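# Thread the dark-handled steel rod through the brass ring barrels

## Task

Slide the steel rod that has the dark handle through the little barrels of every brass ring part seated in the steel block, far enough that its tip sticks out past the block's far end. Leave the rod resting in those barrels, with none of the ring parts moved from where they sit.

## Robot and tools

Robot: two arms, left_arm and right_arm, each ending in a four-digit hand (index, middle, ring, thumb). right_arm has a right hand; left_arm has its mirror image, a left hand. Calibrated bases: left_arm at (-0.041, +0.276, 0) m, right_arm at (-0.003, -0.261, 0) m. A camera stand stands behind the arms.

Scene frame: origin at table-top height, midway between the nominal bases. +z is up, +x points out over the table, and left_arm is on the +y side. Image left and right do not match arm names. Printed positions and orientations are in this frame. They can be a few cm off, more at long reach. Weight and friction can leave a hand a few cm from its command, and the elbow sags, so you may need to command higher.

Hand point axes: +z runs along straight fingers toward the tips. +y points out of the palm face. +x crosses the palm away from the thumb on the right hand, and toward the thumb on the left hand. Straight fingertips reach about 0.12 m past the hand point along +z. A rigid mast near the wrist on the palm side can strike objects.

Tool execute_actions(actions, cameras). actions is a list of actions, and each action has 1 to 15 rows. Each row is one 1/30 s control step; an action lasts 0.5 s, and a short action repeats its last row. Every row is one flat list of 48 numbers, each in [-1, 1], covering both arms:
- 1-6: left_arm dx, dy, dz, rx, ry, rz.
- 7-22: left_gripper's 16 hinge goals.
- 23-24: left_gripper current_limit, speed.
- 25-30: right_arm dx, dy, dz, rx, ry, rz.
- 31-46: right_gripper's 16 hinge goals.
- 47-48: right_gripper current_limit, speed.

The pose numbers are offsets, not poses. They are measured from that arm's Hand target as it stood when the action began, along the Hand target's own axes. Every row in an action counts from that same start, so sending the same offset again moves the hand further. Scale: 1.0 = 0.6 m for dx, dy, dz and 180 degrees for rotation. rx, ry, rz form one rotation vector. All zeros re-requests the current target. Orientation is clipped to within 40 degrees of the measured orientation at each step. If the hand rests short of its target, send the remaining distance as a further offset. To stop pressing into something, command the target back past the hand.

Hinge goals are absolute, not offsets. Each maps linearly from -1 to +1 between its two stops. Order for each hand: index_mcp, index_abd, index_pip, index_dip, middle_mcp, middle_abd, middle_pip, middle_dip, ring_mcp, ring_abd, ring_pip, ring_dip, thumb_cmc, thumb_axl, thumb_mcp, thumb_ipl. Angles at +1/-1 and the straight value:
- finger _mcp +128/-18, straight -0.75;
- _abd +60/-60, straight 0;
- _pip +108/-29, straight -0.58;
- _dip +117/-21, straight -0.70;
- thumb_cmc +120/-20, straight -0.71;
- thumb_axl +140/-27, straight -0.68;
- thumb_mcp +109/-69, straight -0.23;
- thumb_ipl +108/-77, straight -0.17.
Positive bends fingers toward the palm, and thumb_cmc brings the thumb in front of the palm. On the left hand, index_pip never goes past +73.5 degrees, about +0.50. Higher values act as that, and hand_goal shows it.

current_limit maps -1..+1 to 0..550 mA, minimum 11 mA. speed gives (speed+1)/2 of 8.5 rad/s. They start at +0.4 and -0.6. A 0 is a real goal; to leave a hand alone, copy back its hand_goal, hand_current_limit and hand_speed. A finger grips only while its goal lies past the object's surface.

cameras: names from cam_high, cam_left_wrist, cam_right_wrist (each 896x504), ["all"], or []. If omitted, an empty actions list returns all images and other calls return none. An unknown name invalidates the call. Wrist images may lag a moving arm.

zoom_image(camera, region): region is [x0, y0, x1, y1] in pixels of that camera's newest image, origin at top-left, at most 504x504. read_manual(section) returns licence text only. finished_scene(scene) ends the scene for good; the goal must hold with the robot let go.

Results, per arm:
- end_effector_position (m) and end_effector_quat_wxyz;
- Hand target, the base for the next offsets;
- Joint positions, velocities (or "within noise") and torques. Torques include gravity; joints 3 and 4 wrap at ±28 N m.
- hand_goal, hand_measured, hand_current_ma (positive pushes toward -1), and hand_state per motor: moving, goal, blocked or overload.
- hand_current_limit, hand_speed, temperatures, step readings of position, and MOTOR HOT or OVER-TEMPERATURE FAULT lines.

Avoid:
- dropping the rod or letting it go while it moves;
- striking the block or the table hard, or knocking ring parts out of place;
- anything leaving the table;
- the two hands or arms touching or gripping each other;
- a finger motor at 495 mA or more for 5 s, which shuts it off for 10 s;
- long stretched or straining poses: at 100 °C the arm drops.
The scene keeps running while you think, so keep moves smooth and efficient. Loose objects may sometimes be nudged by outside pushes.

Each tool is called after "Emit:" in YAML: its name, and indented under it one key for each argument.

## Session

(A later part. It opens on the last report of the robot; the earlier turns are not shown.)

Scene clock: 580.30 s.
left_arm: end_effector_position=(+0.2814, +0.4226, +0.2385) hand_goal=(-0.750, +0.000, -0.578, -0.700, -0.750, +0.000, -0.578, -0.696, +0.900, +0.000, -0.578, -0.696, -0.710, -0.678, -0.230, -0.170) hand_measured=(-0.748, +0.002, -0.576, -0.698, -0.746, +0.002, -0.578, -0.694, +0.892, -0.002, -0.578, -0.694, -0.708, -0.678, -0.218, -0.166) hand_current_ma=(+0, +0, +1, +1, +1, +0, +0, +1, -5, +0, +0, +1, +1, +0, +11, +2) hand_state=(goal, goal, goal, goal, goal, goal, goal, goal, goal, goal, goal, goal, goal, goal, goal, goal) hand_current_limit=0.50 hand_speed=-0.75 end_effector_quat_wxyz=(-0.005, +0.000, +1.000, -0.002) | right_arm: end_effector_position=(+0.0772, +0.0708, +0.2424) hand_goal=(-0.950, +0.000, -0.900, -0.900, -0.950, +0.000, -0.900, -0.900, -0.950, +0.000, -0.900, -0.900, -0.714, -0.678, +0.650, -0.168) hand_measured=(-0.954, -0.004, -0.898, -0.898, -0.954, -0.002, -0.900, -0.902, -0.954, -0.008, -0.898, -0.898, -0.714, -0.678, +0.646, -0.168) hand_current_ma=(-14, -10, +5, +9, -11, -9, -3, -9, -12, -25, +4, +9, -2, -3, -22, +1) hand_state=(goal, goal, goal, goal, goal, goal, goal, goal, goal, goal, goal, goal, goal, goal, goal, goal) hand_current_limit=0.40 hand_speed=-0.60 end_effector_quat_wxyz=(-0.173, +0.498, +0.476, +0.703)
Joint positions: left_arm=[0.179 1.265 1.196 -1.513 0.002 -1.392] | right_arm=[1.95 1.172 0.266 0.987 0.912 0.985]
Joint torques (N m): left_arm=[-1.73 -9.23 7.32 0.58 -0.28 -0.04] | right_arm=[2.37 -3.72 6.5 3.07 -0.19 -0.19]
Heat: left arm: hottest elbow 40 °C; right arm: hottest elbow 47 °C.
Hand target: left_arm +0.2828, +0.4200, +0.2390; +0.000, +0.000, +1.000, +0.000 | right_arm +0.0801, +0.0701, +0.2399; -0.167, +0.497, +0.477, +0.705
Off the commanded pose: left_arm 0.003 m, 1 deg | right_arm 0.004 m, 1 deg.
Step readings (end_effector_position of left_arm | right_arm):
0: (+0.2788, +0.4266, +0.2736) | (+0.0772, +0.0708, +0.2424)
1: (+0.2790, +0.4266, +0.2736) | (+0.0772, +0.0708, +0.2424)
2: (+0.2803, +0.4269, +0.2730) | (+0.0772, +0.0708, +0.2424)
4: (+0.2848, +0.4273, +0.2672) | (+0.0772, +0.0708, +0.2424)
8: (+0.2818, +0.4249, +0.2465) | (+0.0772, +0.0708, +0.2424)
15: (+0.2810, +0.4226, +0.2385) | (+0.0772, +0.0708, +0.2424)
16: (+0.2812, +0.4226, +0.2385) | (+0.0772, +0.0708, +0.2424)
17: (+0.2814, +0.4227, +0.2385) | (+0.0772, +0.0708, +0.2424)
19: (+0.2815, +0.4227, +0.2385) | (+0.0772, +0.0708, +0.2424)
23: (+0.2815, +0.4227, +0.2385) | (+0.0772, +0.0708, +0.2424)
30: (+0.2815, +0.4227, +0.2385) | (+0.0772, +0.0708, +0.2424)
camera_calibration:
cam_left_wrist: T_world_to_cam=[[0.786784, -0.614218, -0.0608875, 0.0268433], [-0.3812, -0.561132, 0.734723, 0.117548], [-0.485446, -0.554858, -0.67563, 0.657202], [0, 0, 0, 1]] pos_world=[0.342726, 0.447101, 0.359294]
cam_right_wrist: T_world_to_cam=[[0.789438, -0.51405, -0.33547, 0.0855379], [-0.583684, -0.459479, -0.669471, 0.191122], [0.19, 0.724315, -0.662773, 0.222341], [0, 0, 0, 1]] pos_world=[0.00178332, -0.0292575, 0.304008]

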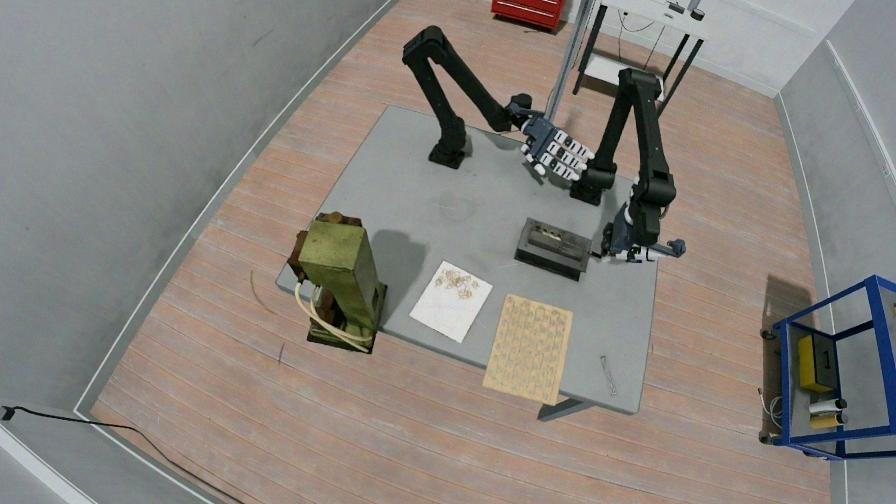

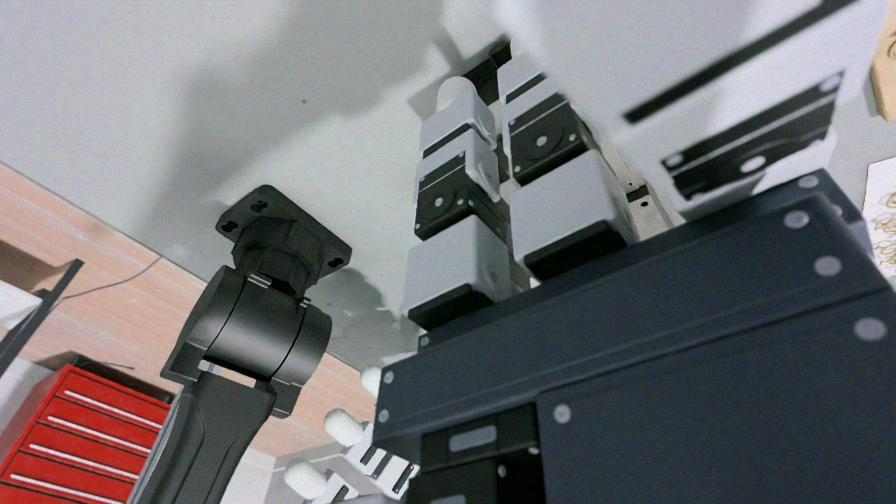

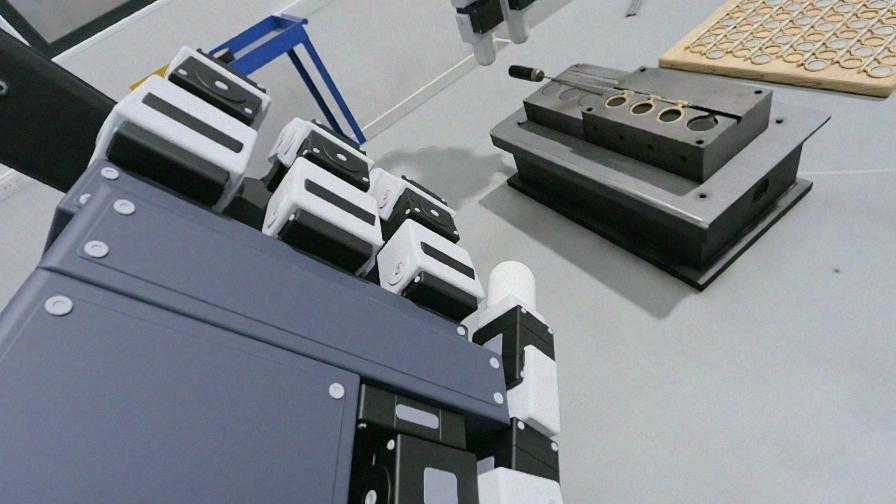

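Emit:
execute_actions:
  actions:
    - [[-0.0017,-0.015,0,0,0,0,-0.75,0,-0.577,-0.7,-0.75,0,-0.577,-0.696,0.9,0,-0.577,-0.696,-0.71,-0.678,-0.23,-0.17,0.5,-0.75,0,0,0,0,0,0,-0.95,0,-0.9,-0.9,-0.95,0,-0.9,-0.9,-0.95,0,-0.9,-0.9,-0.714,-0.678,0.65,-0.168,0.4,-0.6]]
    - [[0,-0.015,0,0,0,0,-0.75,0,-0.577,-0.7,-0.75,0,-0.577,-0.696,0.9,0,-0.577,-0.696,-0.71,-0.678,-0.23,-0.17,0.5,-0.75,0,0,0,0,0,0,-0.95,0,-0.9,-0.9,-0.95,0,-0.9,-0.9,-0.95,0,-0.9,-0.9,-0.714,-0.678,0.65,-0.168,0.4,-0.6]]
  cameras: ["all"]

Emit:
zoom_image:
  camera: "cam_right_wrist"
  region: [440, 10, 580, 110]

Emit:
zoom_image:
  camera: "cam_left_wrist"
  region: [380, 20, 560, 130]

Emit:
zoom_image:
  camera: "cam_high"
  region: [575, 225, 655, 275]

Scene clock: 584.73 s.
left_arm: end_effector_position=(+0.2844, +0.4046, +0.2386) hand_goal=(-0.750, +0.000, -0.578, -0.700, -0.750, +0.000, -0.578, -0.696, +0.900, +0.000, -0.578, -0.696, -0.710, -0.678, -0.230, -0.170) hand_measured=(-0.748, +0.002, -0.576, -0.698, -0.746, +0.002, -0.578, -0.694, +0.892, -0.002, -0.578, -0.694, -0.708, -0.678, -0.218, -0.166) hand_current_ma=(+0, +0, +1, +1, +1, +0, +0, +1, -5, +0, +0, +1, +1, +0, +11, +2) hand_state=(goal, goal, goal, goal, goal, goal, goal, goal, goal, goal, goal, goal, goal, goal, goal, goal) hand_current_limit=0.50 hand_speed=-0.75 end_effector_quat_wxyz=(-0.005, +0.002, +1.000, -0.001) | right_arm: end_effector_position=(+0.0772, +0.0708, +0.2424) hand_goal=(-0.950, +0.000, -0.900, -0.900, -0.950, +0.000, -0.900, -0.900, -0.950, +0.000, -0.900, -0.900, -0.714, -0.678, +0.650, -0.168) hand_measured=(-0.954, -0.004, -0.898, -0.898, -0.954, -0.002, -0.900, -0.902, -0.954, -0.008, -0.898, -0.898, -0.714, -0.678, +0.646, -0.168) hand_current_ma=(-14, -10, +5, +9, -11, -9, -3, -9, -12, -25, +4, +9, -2, -3, -22, +1) hand_state=(goal, goal, goal, goal, goal, goal, goal, goal, goal, goal, goal, goal, goal, goal, goal, goal) hand_current_limit=0.40 hand_speed=-0.60 end_effector_quat_wxyz=(-0.173, +0.498, +0.476, +0.703)
Joint positions: left_arm=[0.127 1.265 1.196 -1.513 0.001 -1.442] | right_arm=[1.95 1.172 0.266 0.987 0.912 0.985]
Joint torques (N m): left_arm=[-1.14 -9.64 7.08 0.51 -0.21 0.03] | right_arm=[1.73 -4.31 6.43 2.91 -0.2 -0.22]
Heat: left arm: hottest elbow 40 °C; right arm: hottest elbow 47 °C.
Hand target: left_arm +0.2839, +0.4021, +0.2390; +0.000, +0.000, +1.000, +0.000 | right_arm +0.0801, +0.0701, +0.2399; -0.167, +0.497, +0.477, +0.705
Off the commanded pose: left_arm 0.003 m, 1 deg | right_arm 0.004 m, 1 deg.
Step readings (end_effector_position of left_arm | right_arm):
0: (+0.2814, +0.4226, +0.2385) | (+0.0772, +0.0708, +0.2424)
1: (+0.2814, +0.4225, +0.2385) | (+0.0772, +0.0708, +0.2424)
2: (+0.2814, +0.4223, +0.2385) | (+0.0772, +0.0708, +0.2424)
4: (+0.2819, +0.4202, +0.2385) | (+0.0772, +0.0708, +0.2424)
8: (+0.2834, +0.4148, +0.2385) | (+0.0772, +0.0708, +0.2424)
15: (+0.2834, +0.4133, +0.2385) | (+0.0772, +0.0708, +0.2424)
16: (+0.2834, +0.4132, +0.2385) | (+0.0772, +0.0708, +0.2424)
17: (+0.2834, +0.4127, +0.2386) | (+0.0772, +0.0708, +0.2424)
19: (+0.2835, +0.4111, +0.2386) | (+0.0772, +0.0708, +0.2424)
23: (+0.2846, +0.4063, +0.2386) | (+0.0772, +0.0708, +0.2424)
30: (+0.2846, +0.4047, +0.2386) | (+0.0772, +0.0708, +0.2424)
camera_calibration:
cam_left_wrist: T_world_to_cam=[[0.784705, -0.616746, -0.0621479, 0.0153599], [-0.382813, -0.561024, 0.733966, 0.109112], [-0.487537, -0.552156, -0.676337, 0.648381], [0, 0, 0, 1]] pos_world=[0.345826, 0.428695, 0.359394]
cam_right_wrist: T_world_to_cam=[[0.789438, -0.51405, -0.33547, 0.0855379], [-0.583684, -0.459479, -0.669471, 0.191122], [0.19, 0.724315, -0.662773, 0.222341], [0, 0, 0, 1]] pos_world=[0.00178332, -0.0292575, 0.304008]

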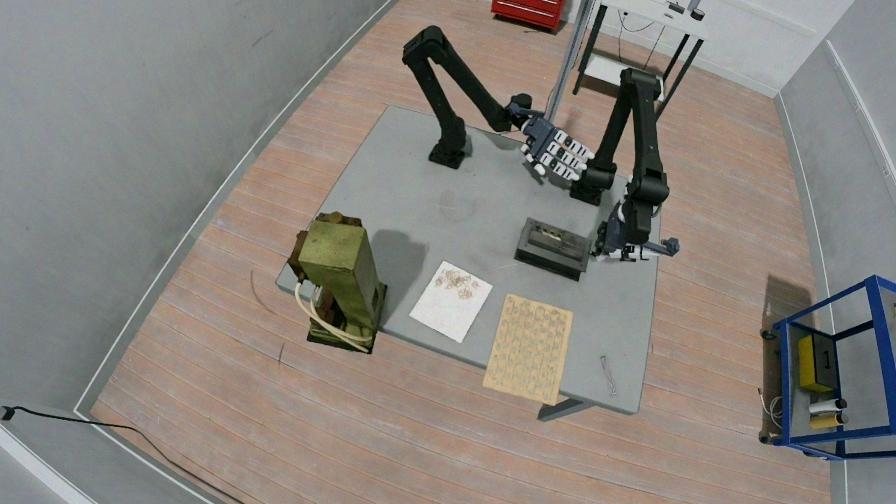

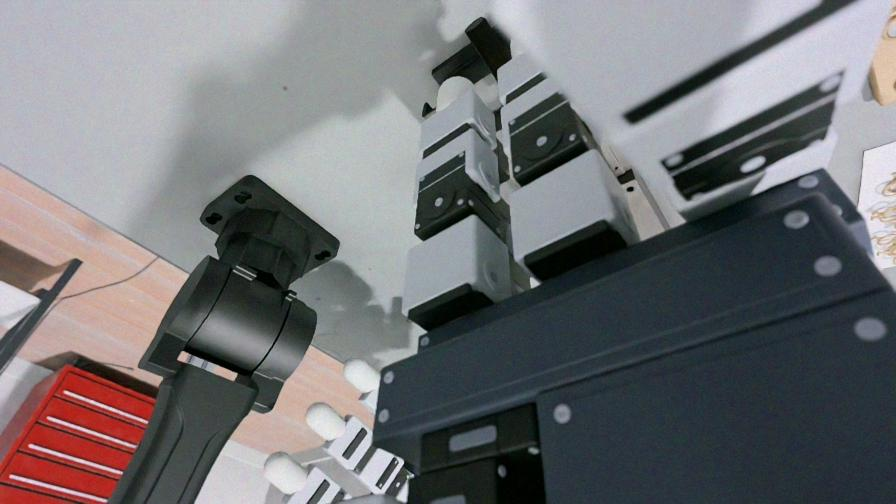

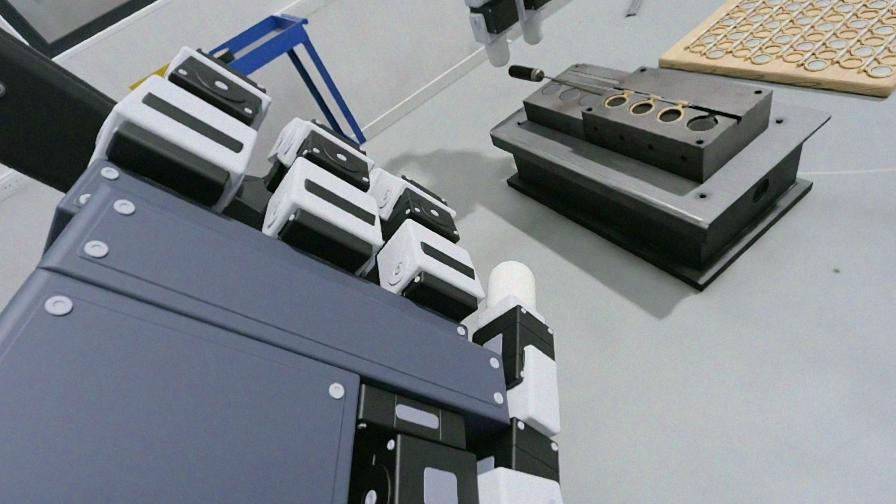

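Scaled by 3.600 from the camera's 896x504 image, which has a finer 1280x720 frame.

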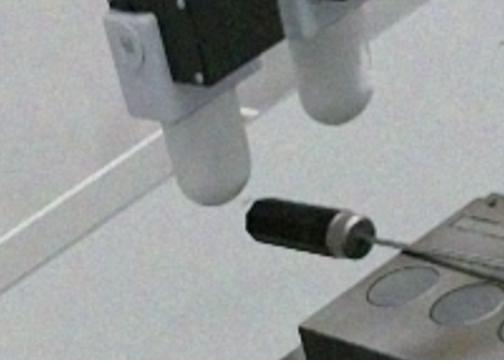

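Scaled by 2.800 from the camera's 896x504 image, which has a finer 1280x720 frame.

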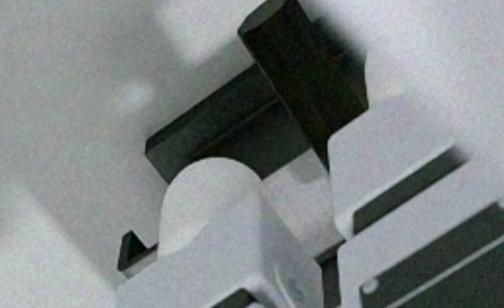

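Scaled by 6.300 from the camera's 896x504 image, which has a finer 1280x720 frame.

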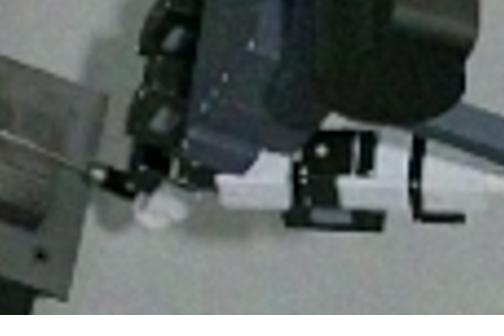

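Emit:
execute_actions:
  actions:
    - [[0.0042,0,0.02,0,0,0,-0.75,0,-0.577,-0.7,-0.75,0,-0.577,-0.696,0.9,0,-0.577,-0.696,-0.71,-0.678,-0.23,-0.17,0.5,-0.75,0,0,0,0,0,0,-0.95,0,-0.9,-0.9,-0.95,0,-0.9,-0.9,-0.95,0,-0.9,-0.9,-0.714,-0.678,0.65,-0.168,0.4,-0.6]]
  cameras: ["all"]

Emit:
zoom_image:
  camera: "cam_right_wrist"
  region: [440, 10, 580, 110]

Emit:
zoom_image:
  camera: "cam_left_wrist"
  region: [380, 20, 560, 130]

Emit:
zoom_image:
  camera: "cam_high"
  region: [575, 225, 655, 275]

Scene clock: 589.73 s.
left_arm: end_effector_position=(+0.2813, +0.4042, +0.2258) hand_goal=(-0.750, +0.000, -0.578, -0.700, -0.750, +0.000, -0.578, -0.696, +0.900, +0.000, -0.578, -0.696, -0.710, -0.678, -0.230, -0.170) hand_measured=(-0.748, +0.002, -0.576, -0.698, -0.746, +0.002, -0.578, -0.694, +0.892, -0.002, -0.578, -0.694, -0.708, -0.678, -0.220, -0.166) hand_current_ma=(+0, +0, +1, +1, +1, +0, +0, +1, -5, +0, +0, +1, +1, +0, +10, +2) hand_state=(goal, goal, goal, goal, goal, goal, goal, goal, goal, goal, goal, goal, goal, goal, goal, goal) hand_current_limit=0.50 hand_speed=-0.75 end_effector_quat_wxyz=(-0.007, +0.002, +1.000, -0.001) | right_arm: end_effector_position=(+0.0772, +0.0708, +0.2424) hand_goal=(-0.950, +0.000, -0.900, -0.900, -0.950, +0.000, -0.900, -0.900, -0.950, +0.000, -0.900, -0.900, -0.714, -0.678, +0.650, -0.168) hand_measured=(-0.954, -0.004, -0.898, -0.898, -0.954, -0.002, -0.900, -0.902, -0.954, -0.008, -0.898, -0.898, -0.714, -0.678, +0.646, -0.168) hand_current_ma=(-14, -10, +5, +9, -11, -9, -3, -9, -12, -25, +4, +9, -2, -3, -22, +1) hand_state=(goal, goal, goal, goal, goal, goal, goal, goal, goal, goal, goal, goal, goal, goal, goal, goal) hand_current_limit=0.40 hand_speed=-0.60 end_effector_quat_wxyz=(-0.173, +0.498, +0.476, +0.703)
Joint positions: left_arm=[0.127 1.261 1.16 -1.483 0.001 -1.442] | right_arm=[1.95 1.172 0.266 0.987 0.912 0.985]
Joint torques (N m): left_arm=[-1.26 -9.23 7.16 0.44 -0.22 -0.05] | right_arm=[1.85 -3.9 6.5 3 -0.22 -0.21]
Heat: left arm: hottest elbow 40 °C; right arm: hottest elbow 46 °C.
Hand target: left_arm +0.2814, +0.4021, +0.2270; +0.000, +0.000, +1.000, +0.000 | right_arm +0.0801, +0.0701, +0.2399; -0.167, +0.497, +0.477, +0.705
Off the commanded pose: left_arm 0.002 m, 1 deg | right_arm 0.004 m, 1 deg.
Step readings (end_effector_position of left_arm | right_arm):
0: (+0.2843, +0.4046, +0.2386) | (+0.0772, +0.0708, +0.2424)
1: (+0.2843, +0.4046, +0.2385) | (+0.0772, +0.0708, +0.2424)
2: (+0.2845, +0.4046, +0.2376) | (+0.0772, +0.0708, +0.2424)
4: (+0.2839, +0.4046, +0.2344) | (+0.0772, +0.0708, +0.2424)
8: (+0.2809, +0.4042, +0.2272) | (+0.0772, +0.0708, +0.2424)
15: (+0.2812, +0.4042, +0.2259) | (+0.0772, +0.0708, +0.2424)
camera_calibration:
cam_left_wrist: T_world_to_cam=[[0.78496, -0.616234, -0.0639735, 0.0168909], [-0.380525, -0.561032, 0.735149, 0.116153], [-0.488915, -0.552719, -0.67488, 0.638338], [0, 0, 0, 1]] pos_world=[0.343034, 0.428396, 0.346493]
cam_right_wrist: T_world_to_cam=[[0.789438, -0.51405, -0.33547, 0.0855379], [-0.583684, -0.459479, -0.669471, 0.191122], [0.19, 0.724315, -0.662773, 0.222341], [0, 0, 0, 1]] pos_world=[0.00178332, -0.0292575, 0.304008]

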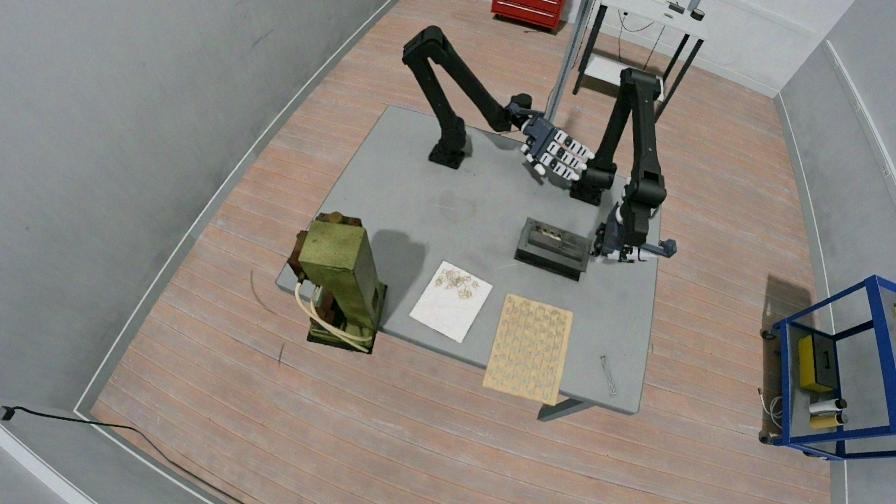

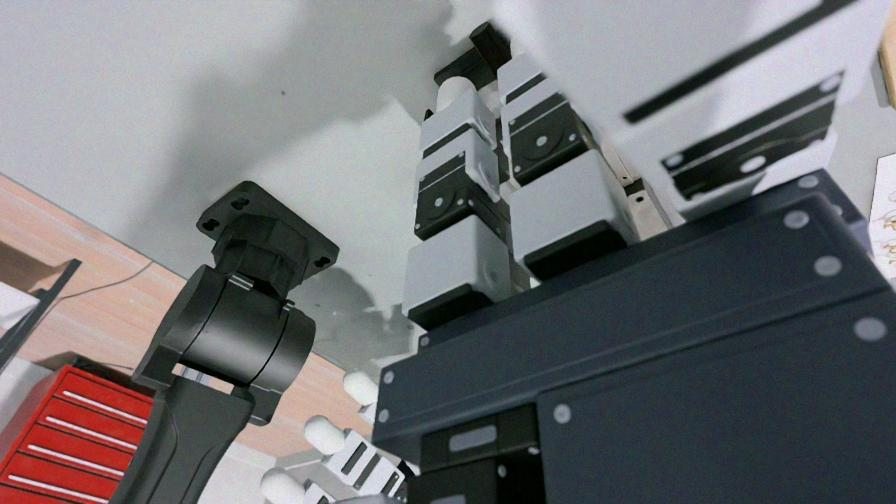

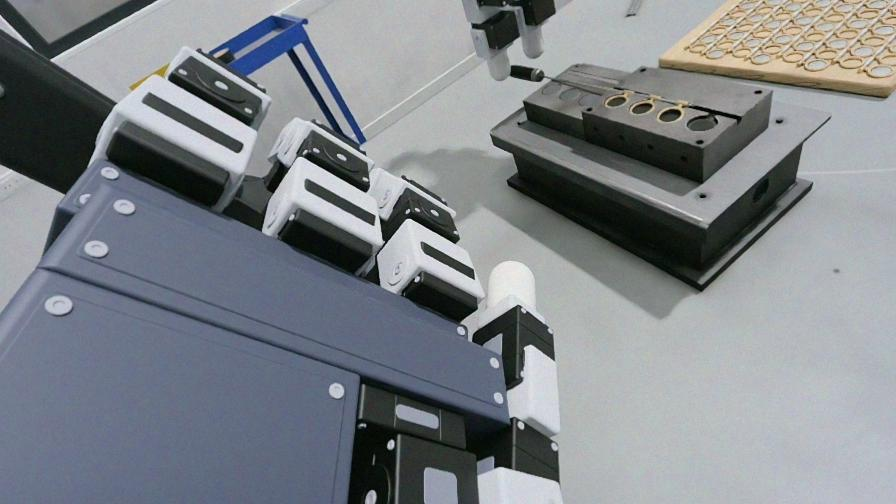

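Scaled by 3.600 from the camera's 896x504 image, which has a finer 1280x720 frame.

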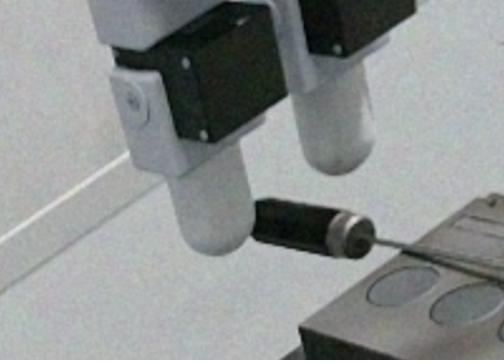

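Scaled by 2.800 from the camera's 896x504 image, which has a finer 1280x720 frame.

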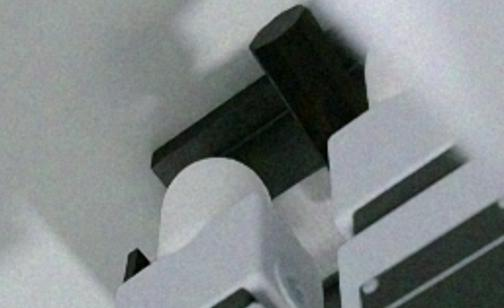

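Scaled by 6.300 from the camera's 896x504 image, which has a finer 1280x720 frame.

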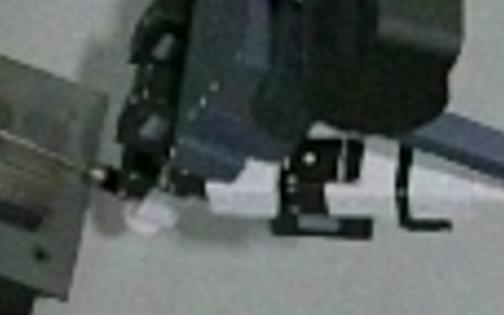

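Emit:
execute_actions:
  actions:
    - [[0,0,0,0,0,0,-0.75,0,-0.577,-0.7,-0.75,0,-0.577,-0.696,-0.75,0,-0.577,-0.696,-0.71,-0.678,-0.23,-0.17,0.5,-0.7,0,0,0,0,0,0,-0.95,0,-0.9,-0.9,-0.95,0,-0.9,-0.9,-0.95,0,-0.9,-0.9,-0.714,-0.678,0.65,-0.168,0.4,-0.6]]
    - [[0,0,0,0,0,0,-0.75,0,-0.577,-0.7,-0.75,0,-0.577,-0.696,-0.75,0,-0.577,-0.696,-0.71,-0.678,-0.23,-0.17,0.5,-0.7,0,0,0,0,0,0,-0.95,0,-0.9,-0.9,-0.95,0,-0.9,-0.9,-0.95,0,-0.9,-0.9,-0.714,-0.678,0.65,-0.168,0.4,-0.6]]
  cameras: ["all"]

Emit:
zoom_image:
  camera: "cam_right_wrist"
  region: [440, 10, 580, 110]

Emit:
zoom_image:
  camera: "cam_left_wrist"
  region: [400, 0, 600, 125]

Emit:
zoom_image:
  camera: "cam_high"
  region: [575, 225, 655, 275]

Scene clock: 594.10 s.
left_arm: end_effector_position=(+0.2813, +0.4042, +0.2258) hand_goal=(-0.750, +0.000, -0.578, -0.700, -0.750, +0.000, -0.578, -0.696, -0.750, +0.000, -0.578, -0.696, -0.710, -0.678, -0.230, -0.170) hand_measured=(-0.748, +0.002, -0.576, -0.698, -0.746, +0.002, -0.578, -0.694, -0.746, -0.002, -0.578, -0.694, -0.708, -0.678, -0.220, -0.166) hand_current_ma=(+0, +0, +1, +1, +1, +0, +0, +1, +2, +0, +0, +1, +1, +0, +10, +2) hand_state=(goal, goal, goal, goal, goal, goal, goal, goal, goal, goal, goal, goal, goal, goal, goal, goal) hand_current_limit=0.50 hand_speed=-0.70 end_effector_quat_wxyz=(-0.007, +0.002, +1.000, -0.001) | right_arm: end_effector_position=(+0.0772, +0.0708, +0.2424) hand_goal=(-0.950, +0.000, -0.900, -0.900, -0.950, +0.000, -0.900, -0.900, -0.950, +0.000, -0.900, -0.900, -0.714, -0.678, +0.650, -0.168) hand_measured=(-0.954, -0.004, -0.898, -0.898, -0.954, -0.002, -0.900, -0.902, -0.954, -0.008, -0.898, -0.898, -0.714, -0.678, +0.646, -0.168) hand_current_ma=(-14, -10, +5, +9, -11, -9, -3, -9, -12, -25, +4, +9, -2, -3, -22, +1) hand_state=(goal, goal, goal, goal, goal, goal, goal, goal, goal, goal, goal, goal, goal, goal, goal, goal) hand_current_limit=0.40 hand_speed=-0.60 end_effector_quat_wxyz=(-0.173, +0.498, +0.476, +0.703)
Joint positions: left_arm=[0.127 1.261 1.16 -1.483 0.001 -1.442] | right_arm=[1.95 1.172 0.266 0.987 0.912 0.985]
Joint torques (N m): left_arm=[-1.38 -9.47 7.16 0.5 -0.12 -0.04] | right_arm=[1.61 -3.66 6.27 2.96 -0.14 -0.14]
Heat: left arm: hottest elbow 40 °C; right arm: hottest elbow 46 °C.
Hand target: left_arm +0.2814, +0.4021, +0.2270; +0.000, +0.000, +1.000, +0.000 | right_arm +0.0801, +0.0701, +0.2399; -0.167, +0.497, +0.477, +0.705
Off the commanded pose: left_arm 0.002 m, 1 deg | right_arm 0.004 m, 1 deg.
Step readings (end_effector_position of left_arm | right_arm):
0: (+0.2813, +0.4042, +0.2258) | (+0.0772, +0.0708, +0.2424)
1: (+0.2813, +0.4042, +0.2258) | (+0.0772, +0.0708, +0.2424)
2: (+0.2813, +0.4042, +0.2258) | (+0.0772, +0.0708, +0.2424)
4: (+0.2813, +0.4042, +0.2258) | (+0.0772, +0.0708, +0.2424)
8: (+0.2813, +0.4042, +0.2258) | (+0.0772, +0.0708, +0.2424)
15: (+0.2813, +0.4042, +0.2258) | (+0.0772, +0.0708, +0.2424)
16: (+0.2813, +0.4042, +0.2258) | (+0.0772, +0.0708, +0.2424)
17: (+0.2813, +0.4042, +0.2258) | (+0.0772, +0.0708, +0.2424)
19: (+0.2813, +0.4042, +0.2258) | (+0.0772, +0.0708, +0.2424)
23: (+0.2813, +0.4042, +0.2258) | (+0.0772, +0.0708, +0.2424)
30: (+0.2813, +0.4042, +0.2258) | (+0.0772, +0.0708, +0.2424)
camera_calibration:
cam_left_wrist: T_world_to_cam=[[0.78496, -0.616234, -0.0639735, 0.0168909], [-0.380525, -0.561032, 0.735149, 0.116153], [-0.488915, -0.552719, -0.67488, 0.638338], [0, 0, 0, 1]] pos_world=[0.343034, 0.428396, 0.346493]
cam_right_wrist: T_world_to_cam=[[0.789438, -0.51405, -0.33547, 0.0855379], [-0.583684, -0.459479, -0.669471, 0.191122], [0.19, 0.724315, -0.662773, 0.222341], [0, 0, 0, 1]] pos_world=[0.00178332, -0.0292575, 0.304008]

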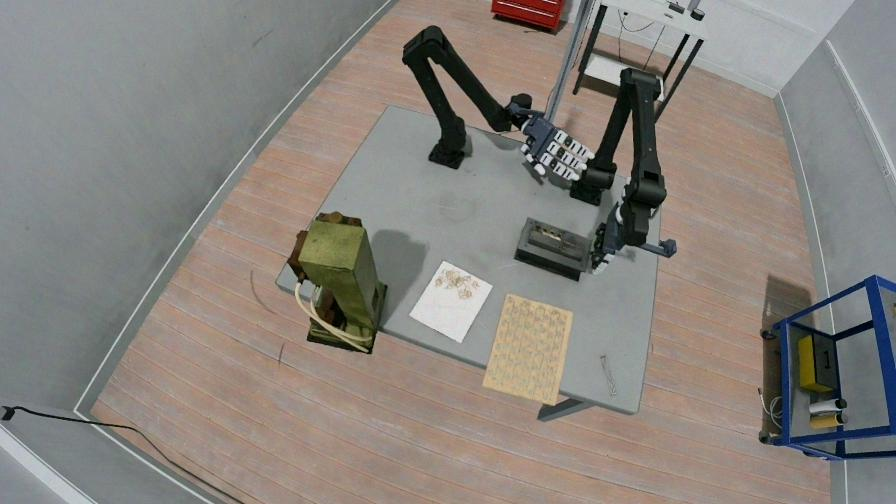

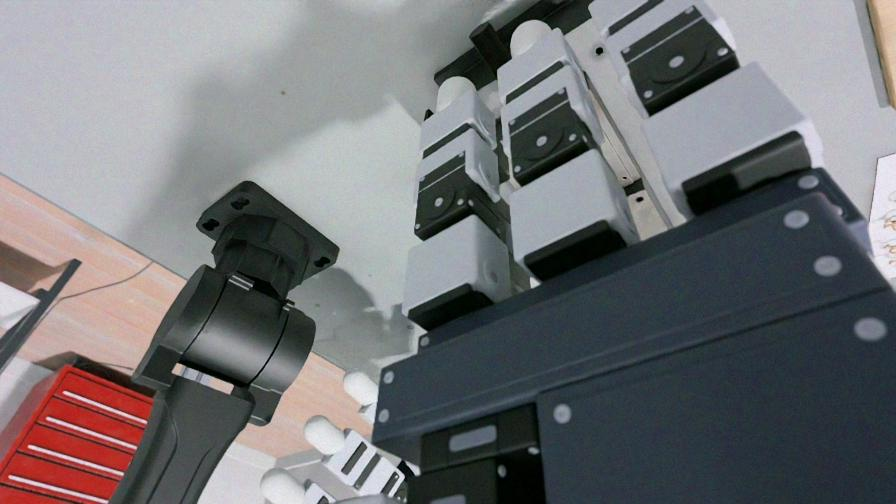

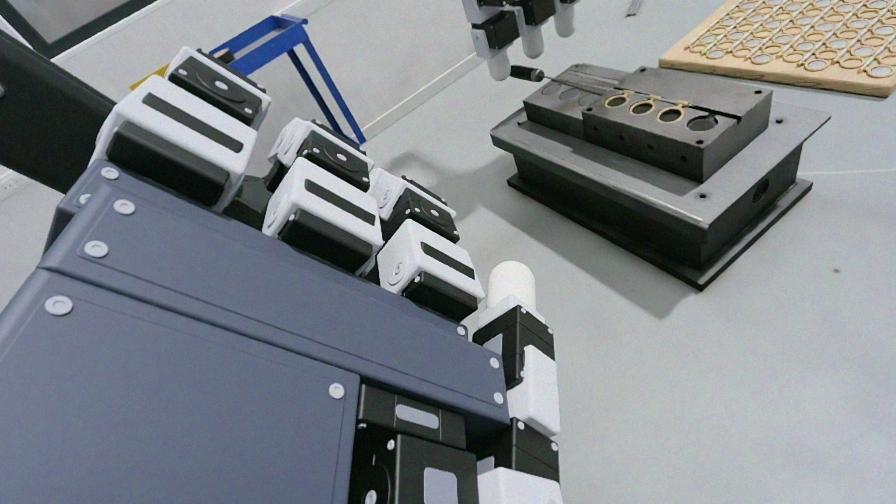

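Scaled by 3.600 from the camera's 896x504 image, which has a finer 1280x720 frame.

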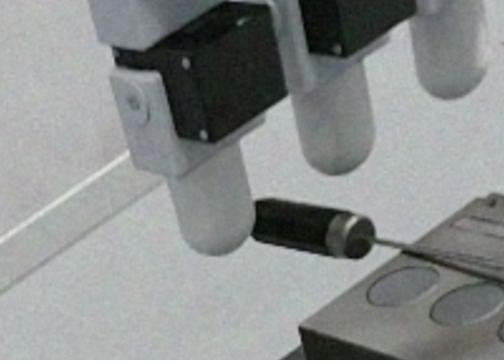

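Scaled by 2.520 from the camera's 896x504 image, which has a finer 1280x720 frame.

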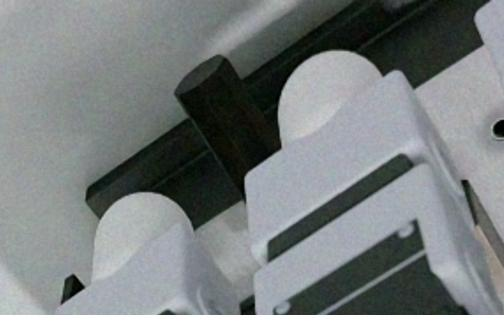

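Scaled by 6.300 from the camera's 896x504 image, which has a finer 1280x720 frame.

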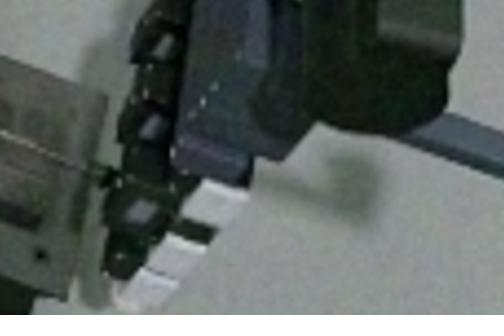

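Emit:
execute_actions:
  actions:
    - [[-0.0025,0.015,0.0167,0,0,0,-0.75,0,-0.577,-0.7,-0.75,0,-0.577,-0.696,-0.75,0,-0.577,-0.696,-0.71,-0.678,-0.23,-0.17,0.5,-0.7,0,0,0,0,0,0,-0.95,0,-0.9,-0.9,-0.95,0,-0.9,-0.9,-0.95,0,-0.9,-0.9,-0.714,-0.678,0.65,-0.168,0.4,-0.6]]
  cameras: ["cam_left_wrist", "cam_right_wrist"]

Emit:
zoom_image:
  camera: "cam_right_wrist"
  region: [440, 10, 580, 110]

Emit:
zoom_image:
  camera: "cam_left_wrist"
  region: [400, 0, 600, 125]

Scene clock: 595.87 s.
left_arm: end_effector_position=(+0.2823, +0.4078, +0.2192) hand_goal=(-0.750, +0.000, -0.578, -0.700, -0.750, +0.000, -0.578, -0.696, -0.750, +0.000, -0.578, -0.696, -0.710, -0.678, -0.230, -0.170) hand_measured=(-0.748, +0.002, -0.576, -0.698, -0.746, +0.002, -0.578, -0.694, -0.746, -0.002, -0.578, -0.694, -0.708, -0.678, -0.220, -0.166) hand_current_ma=(+0, +0, +1, +1, +1, +0, +0, +1, +2, +0, +0, +1, +1, +0, +10, +2) hand_state=(goal, goal, goal, goal, goal, goal, goal, goal, goal, goal, goal, goal, goal, goal, goal, goal) hand_current_limit=0.50 hand_speed=-0.70 end_effector_quat_wxyz=(-0.001, -0.001, +1.000, +0.000) | right_arm: end_effector_position=(+0.0772, +0.0708, +0.2424) hand_goal=(-0.950, +0.000, -0.900, -0.900, -0.950, +0.000, -0.900, -0.900, -0.950, +0.000, -0.900, -0.900, -0.714, -0.678, +0.650, -0.168) hand_measured=(-0.954, -0.004, -0.898, -0.898, -0.954, -0.002, -0.900, -0.902, -0.954, -0.008, -0.898, -0.898, -0.714, -0.678, +0.646, -0.168) hand_current_ma=(-14, -10, +5, +9, -11, -9, -3, -9, -12, -25, +4, +9, -2, -3, -22, +1) hand_state=(goal, goal, goal, goal, goal, goal, goal, goal, goal, goal, goal, goal, goal, goal, goal, goal) hand_current_limit=0.40 hand_speed=-0.60 end_effector_quat_wxyz=(-0.173, +0.498, +0.476, +0.703)
Joint positions: left_arm=[0.137 1.261 1.143 -1.455 0.001 -1.439] | right_arm=[1.95 1.172 0.266 0.987 0.912 0.985]
Joint torques (N m): left_arm=[0.03 -8.47 7.06 0.42 -0.15 0.19] | right_arm=[2.14 -4.13 6.35 2.91 -0.15 -0.16]
Heat: left arm: hottest elbow 40 °C; right arm: hottest elbow 46 °C.
Hand target: left_arm +0.2829, +0.4111, +0.2170; +0.000, +0.000, +1.000, +0.000 | right_arm +0.0801, +0.0701, +0.2399; -0.167, +0.497, +0.477, +0.705
Off the commanded pose: left_arm 0.004 m, 0 deg | right_arm 0.004 m, 1 deg.
Step readings (end_effector_position of left_arm | right_arm):
0: (+0.2813, +0.4042, +0.2258) | (+0.0772, +0.0708, +0.2424)
1: (+0.2814, +0.4043, +0.2258) | (+0.0772, +0.0708, +0.2424)
2: (+0.2817, +0.4043, +0.2254) | (+0.0772, +0.0708, +0.2424)
4: (+0.2827, +0.4047, +0.2236) | (+0.0772, +0.0708, +0.2424)
8: (+0.2818, +0.4061, +0.2198) | (+0.0772, +0.0708, +0.2424)
15: (+0.2821, +0.4078, +0.2192) | (+0.0772, +0.0708, +0.2424)
camera_calibration:
cam_left_wrist: T_world_to_cam=[[0.789389, -0.611284, -0.0565334, 0.0129955], [-0.384766, -0.564416, 0.730336, 0.127083], [-0.478351, -0.554767, -0.680745, 0.635444], [0, 0, 0, 1]] pos_world=[0.342604, 0.432195, 0.340497]
cam_right_wrist: T_world_to_cam=[[0.789438, -0.51405, -0.33547, 0.0855379], [-0.583684, -0.459479, -0.669471, 0.191122], [0.19, 0.724315, -0.662773, 0.222341], [0, 0, 0, 1]] pos_world=[0.00178332, -0.0292575, 0.304008]
Images, in order (width x height): cam_left_wrist 896x504, cam_right_wrist 896x504.

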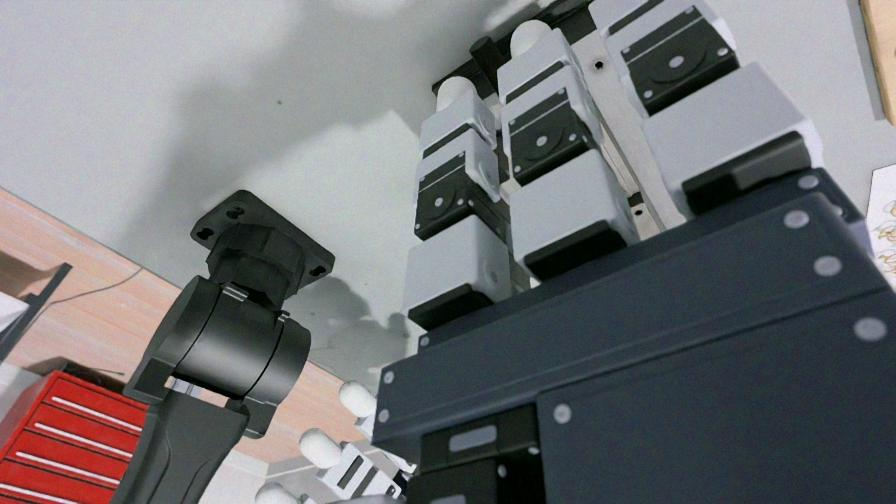

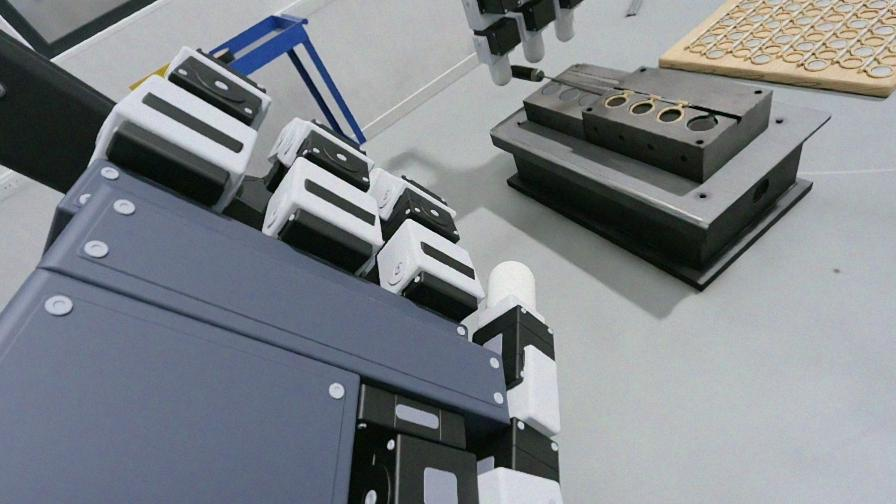

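Scaled by 3.600 from the camera's 896x504 image, which has a finer 1280x720 frame.

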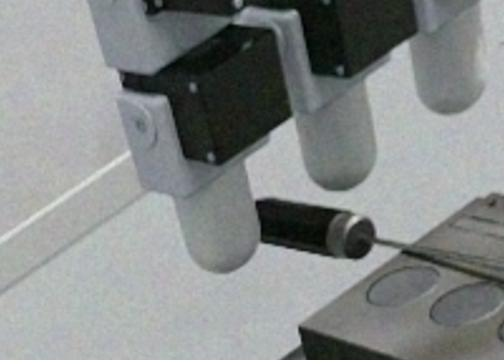

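Scaled by 2.520 from the camera's 896x504 image, which has a finer 1280x720 frame.

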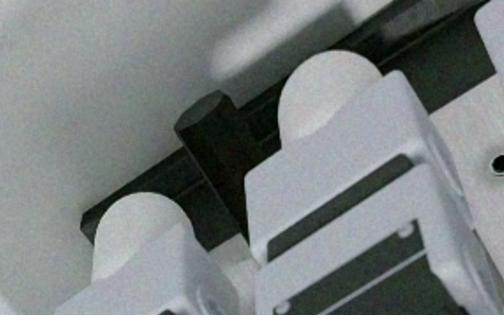

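Emit:
execute_actions:
  actions:
    - [[0.0025,0,0.0208,0,0,0,-0.75,0,-0.577,-0.7,-0.75,0,-0.577,-0.696,-0.75,0,-0.577,-0.696,-0.71,-0.678,-0.23,-0.17,0.5,-0.7,0,0,0,0,0,0,-0.95,0,-0.9,-0.9,-0.95,0,-0.9,-0.9,-0.95,0,-0.9,-0.9,-0.714,-0.678,0.65,-0.168,0.4,-0.6]]
  cameras: ["cam_left_wrist", "cam_right_wrist"]

Emit:
zoom_image:
  camera: "cam_right_wrist"
  region: [440, 10, 580, 110]

Emit:
zoom_image:
  camera: "cam_left_wrist"
  region: [400, 0, 600, 125]

Scene clock: 597.47 s.
left_arm: end_effector_position=(+0.2805, +0.4075, +0.2066) hand_goal=(-0.750, +0.000, -0.578, -0.700, -0.750, +0.000, -0.578, -0.696, -0.750, +0.000, -0.578, -0.696, -0.710, -0.678, -0.230, -0.170) hand_measured=(-0.748, +0.002, -0.576, -0.698, -0.746, +0.002, -0.578, -0.694, -0.746, -0.002, -0.578, -0.694, -0.708, -0.678, -0.220, -0.166) hand_current_ma=(+0, +0, +1, +1, +1, +0, +0, +1, +2, +0, +0, +1, +1, +0, +10, +2) hand_state=(goal, goal, goal, goal, goal, goal, goal, goal, goal, goal, goal, goal, goal, goal, goal, goal) hand_current_limit=0.50 hand_speed=-0.70 end_effector_quat_wxyz=(-0.001, -0.001, +1.000, +0.000) | right_arm: end_effector_position=(+0.0772, +0.0708, +0.2424) hand_goal=(-0.950, +0.000, -0.900, -0.900, -0.950, +0.000, -0.900, -0.900, -0.950, +0.000, -0.900, -0.900, -0.714, -0.678, +0.650, -0.168) hand_measured=(-0.954, -0.004, -0.898, -0.898, -0.954, -0.002, -0.900, -0.902, -0.954, -0.008, -0.898, -0.898, -0.714, -0.678, +0.646, -0.168) hand_current_ma=(-14, -10, +5, +9, -11, -9, -3, -9, -12, -25, +4, +9, -2, -3, -22, +1) hand_state=(goal, goal, goal, goal, goal, goal, goal, goal, goal, goal, goal, goal, goal, goal, goal, goal) hand_current_limit=0.40 hand_speed=-0.60 end_effector_quat_wxyz=(-0.173, +0.498, +0.476, +0.703)
Joint positions: left_arm=[0.137 1.261 1.109 -1.422 0.001 -1.439] | right_arm=[1.95 1.172 0.266 0.987 0.912 0.985]
Joint torques (N m): left_arm=[-0.32 -8.76 6.97 0.42 -0.19 0.2] | right_arm=[1.85 -4.07 6.16 2.78 -0.2 -0.21]
Heat: left arm: hottest elbow 41 °C; right arm: hottest elbow 46 °C.
Hand target: left_arm +0.2814, +0.4111, +0.2046; +0.000, +0.000, +1.000, +0.000 | right_arm +0.0801, +0.0701, +0.2399; -0.167, +0.497, +0.477, +0.705
Off the commanded pose: left_arm 0.004 m, 0 deg | right_arm 0.004 m, 1 deg.
Step readings (end_effector_position of left_arm | right_arm):
0: (+0.2823, +0.4078, +0.2192) | (+0.0772, +0.0708, +0.2424)
1: (+0.2821, +0.4078, +0.2189) | (+0.0772, +0.0708, +0.2424)
2: (+0.2824, +0.4078, +0.2182) | (+0.0772, +0.0708, +0.2424)
4: (+0.2827, +0.4078, +0.2148) | (+0.0772, +0.0708, +0.2424)
8: (+0.2799, +0.4075, +0.2078) | (+0.0772, +0.0708, +0.2424)
15: (+0.2804, +0.4075, +0.2066) | (+0.0772, +0.0708, +0.2424)
camera_calibration:
cam_left_wrist: T_world_to_cam=[[0.789304, -0.611372, -0.056767, 0.0136637], [-0.384571, -0.564324, 0.730509, 0.135261], [-0.478648, -0.554763, -0.68054, 0.625871], [0, 0, 0, 1]] pos_world=[0.340805, 0.431895, 0.327897]
cam_right_wrist: T_world_to_cam=[[0.789438, -0.51405, -0.33547, 0.0855379], [-0.583684, -0.459479, -0.669471, 0.191122], [0.19, 0.724315, -0.662773, 0.222341], [0, 0, 0, 1]] pos_world=[0.00178332, -0.0292575, 0.304008]
Images, in order (width x height): cam_left_wrist 896x504, cam_right_wrist 896x504.

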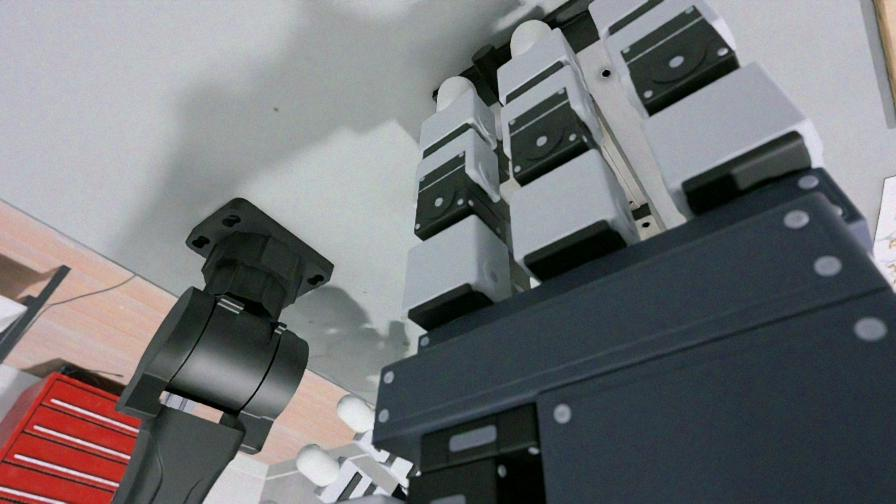

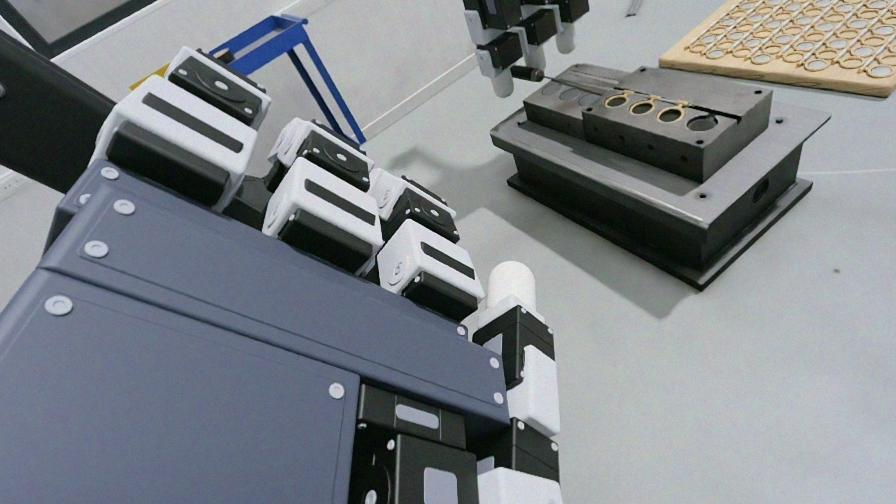

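Scaled by 3.600 from the camera's 896x504 image, which has a finer 1280x720 frame.

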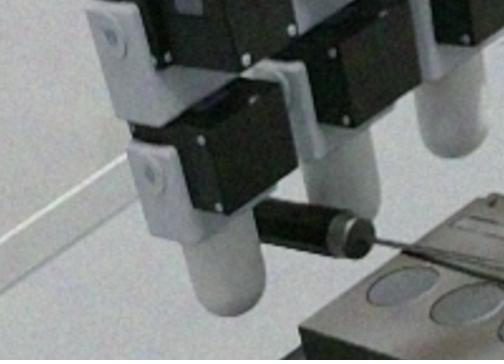

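Scaled by 2.520 from the camera's 896x504 image, which has a finer 1280x720 frame.

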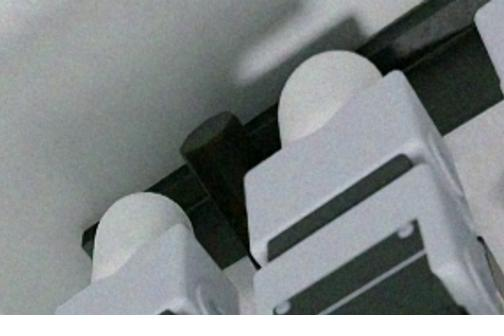

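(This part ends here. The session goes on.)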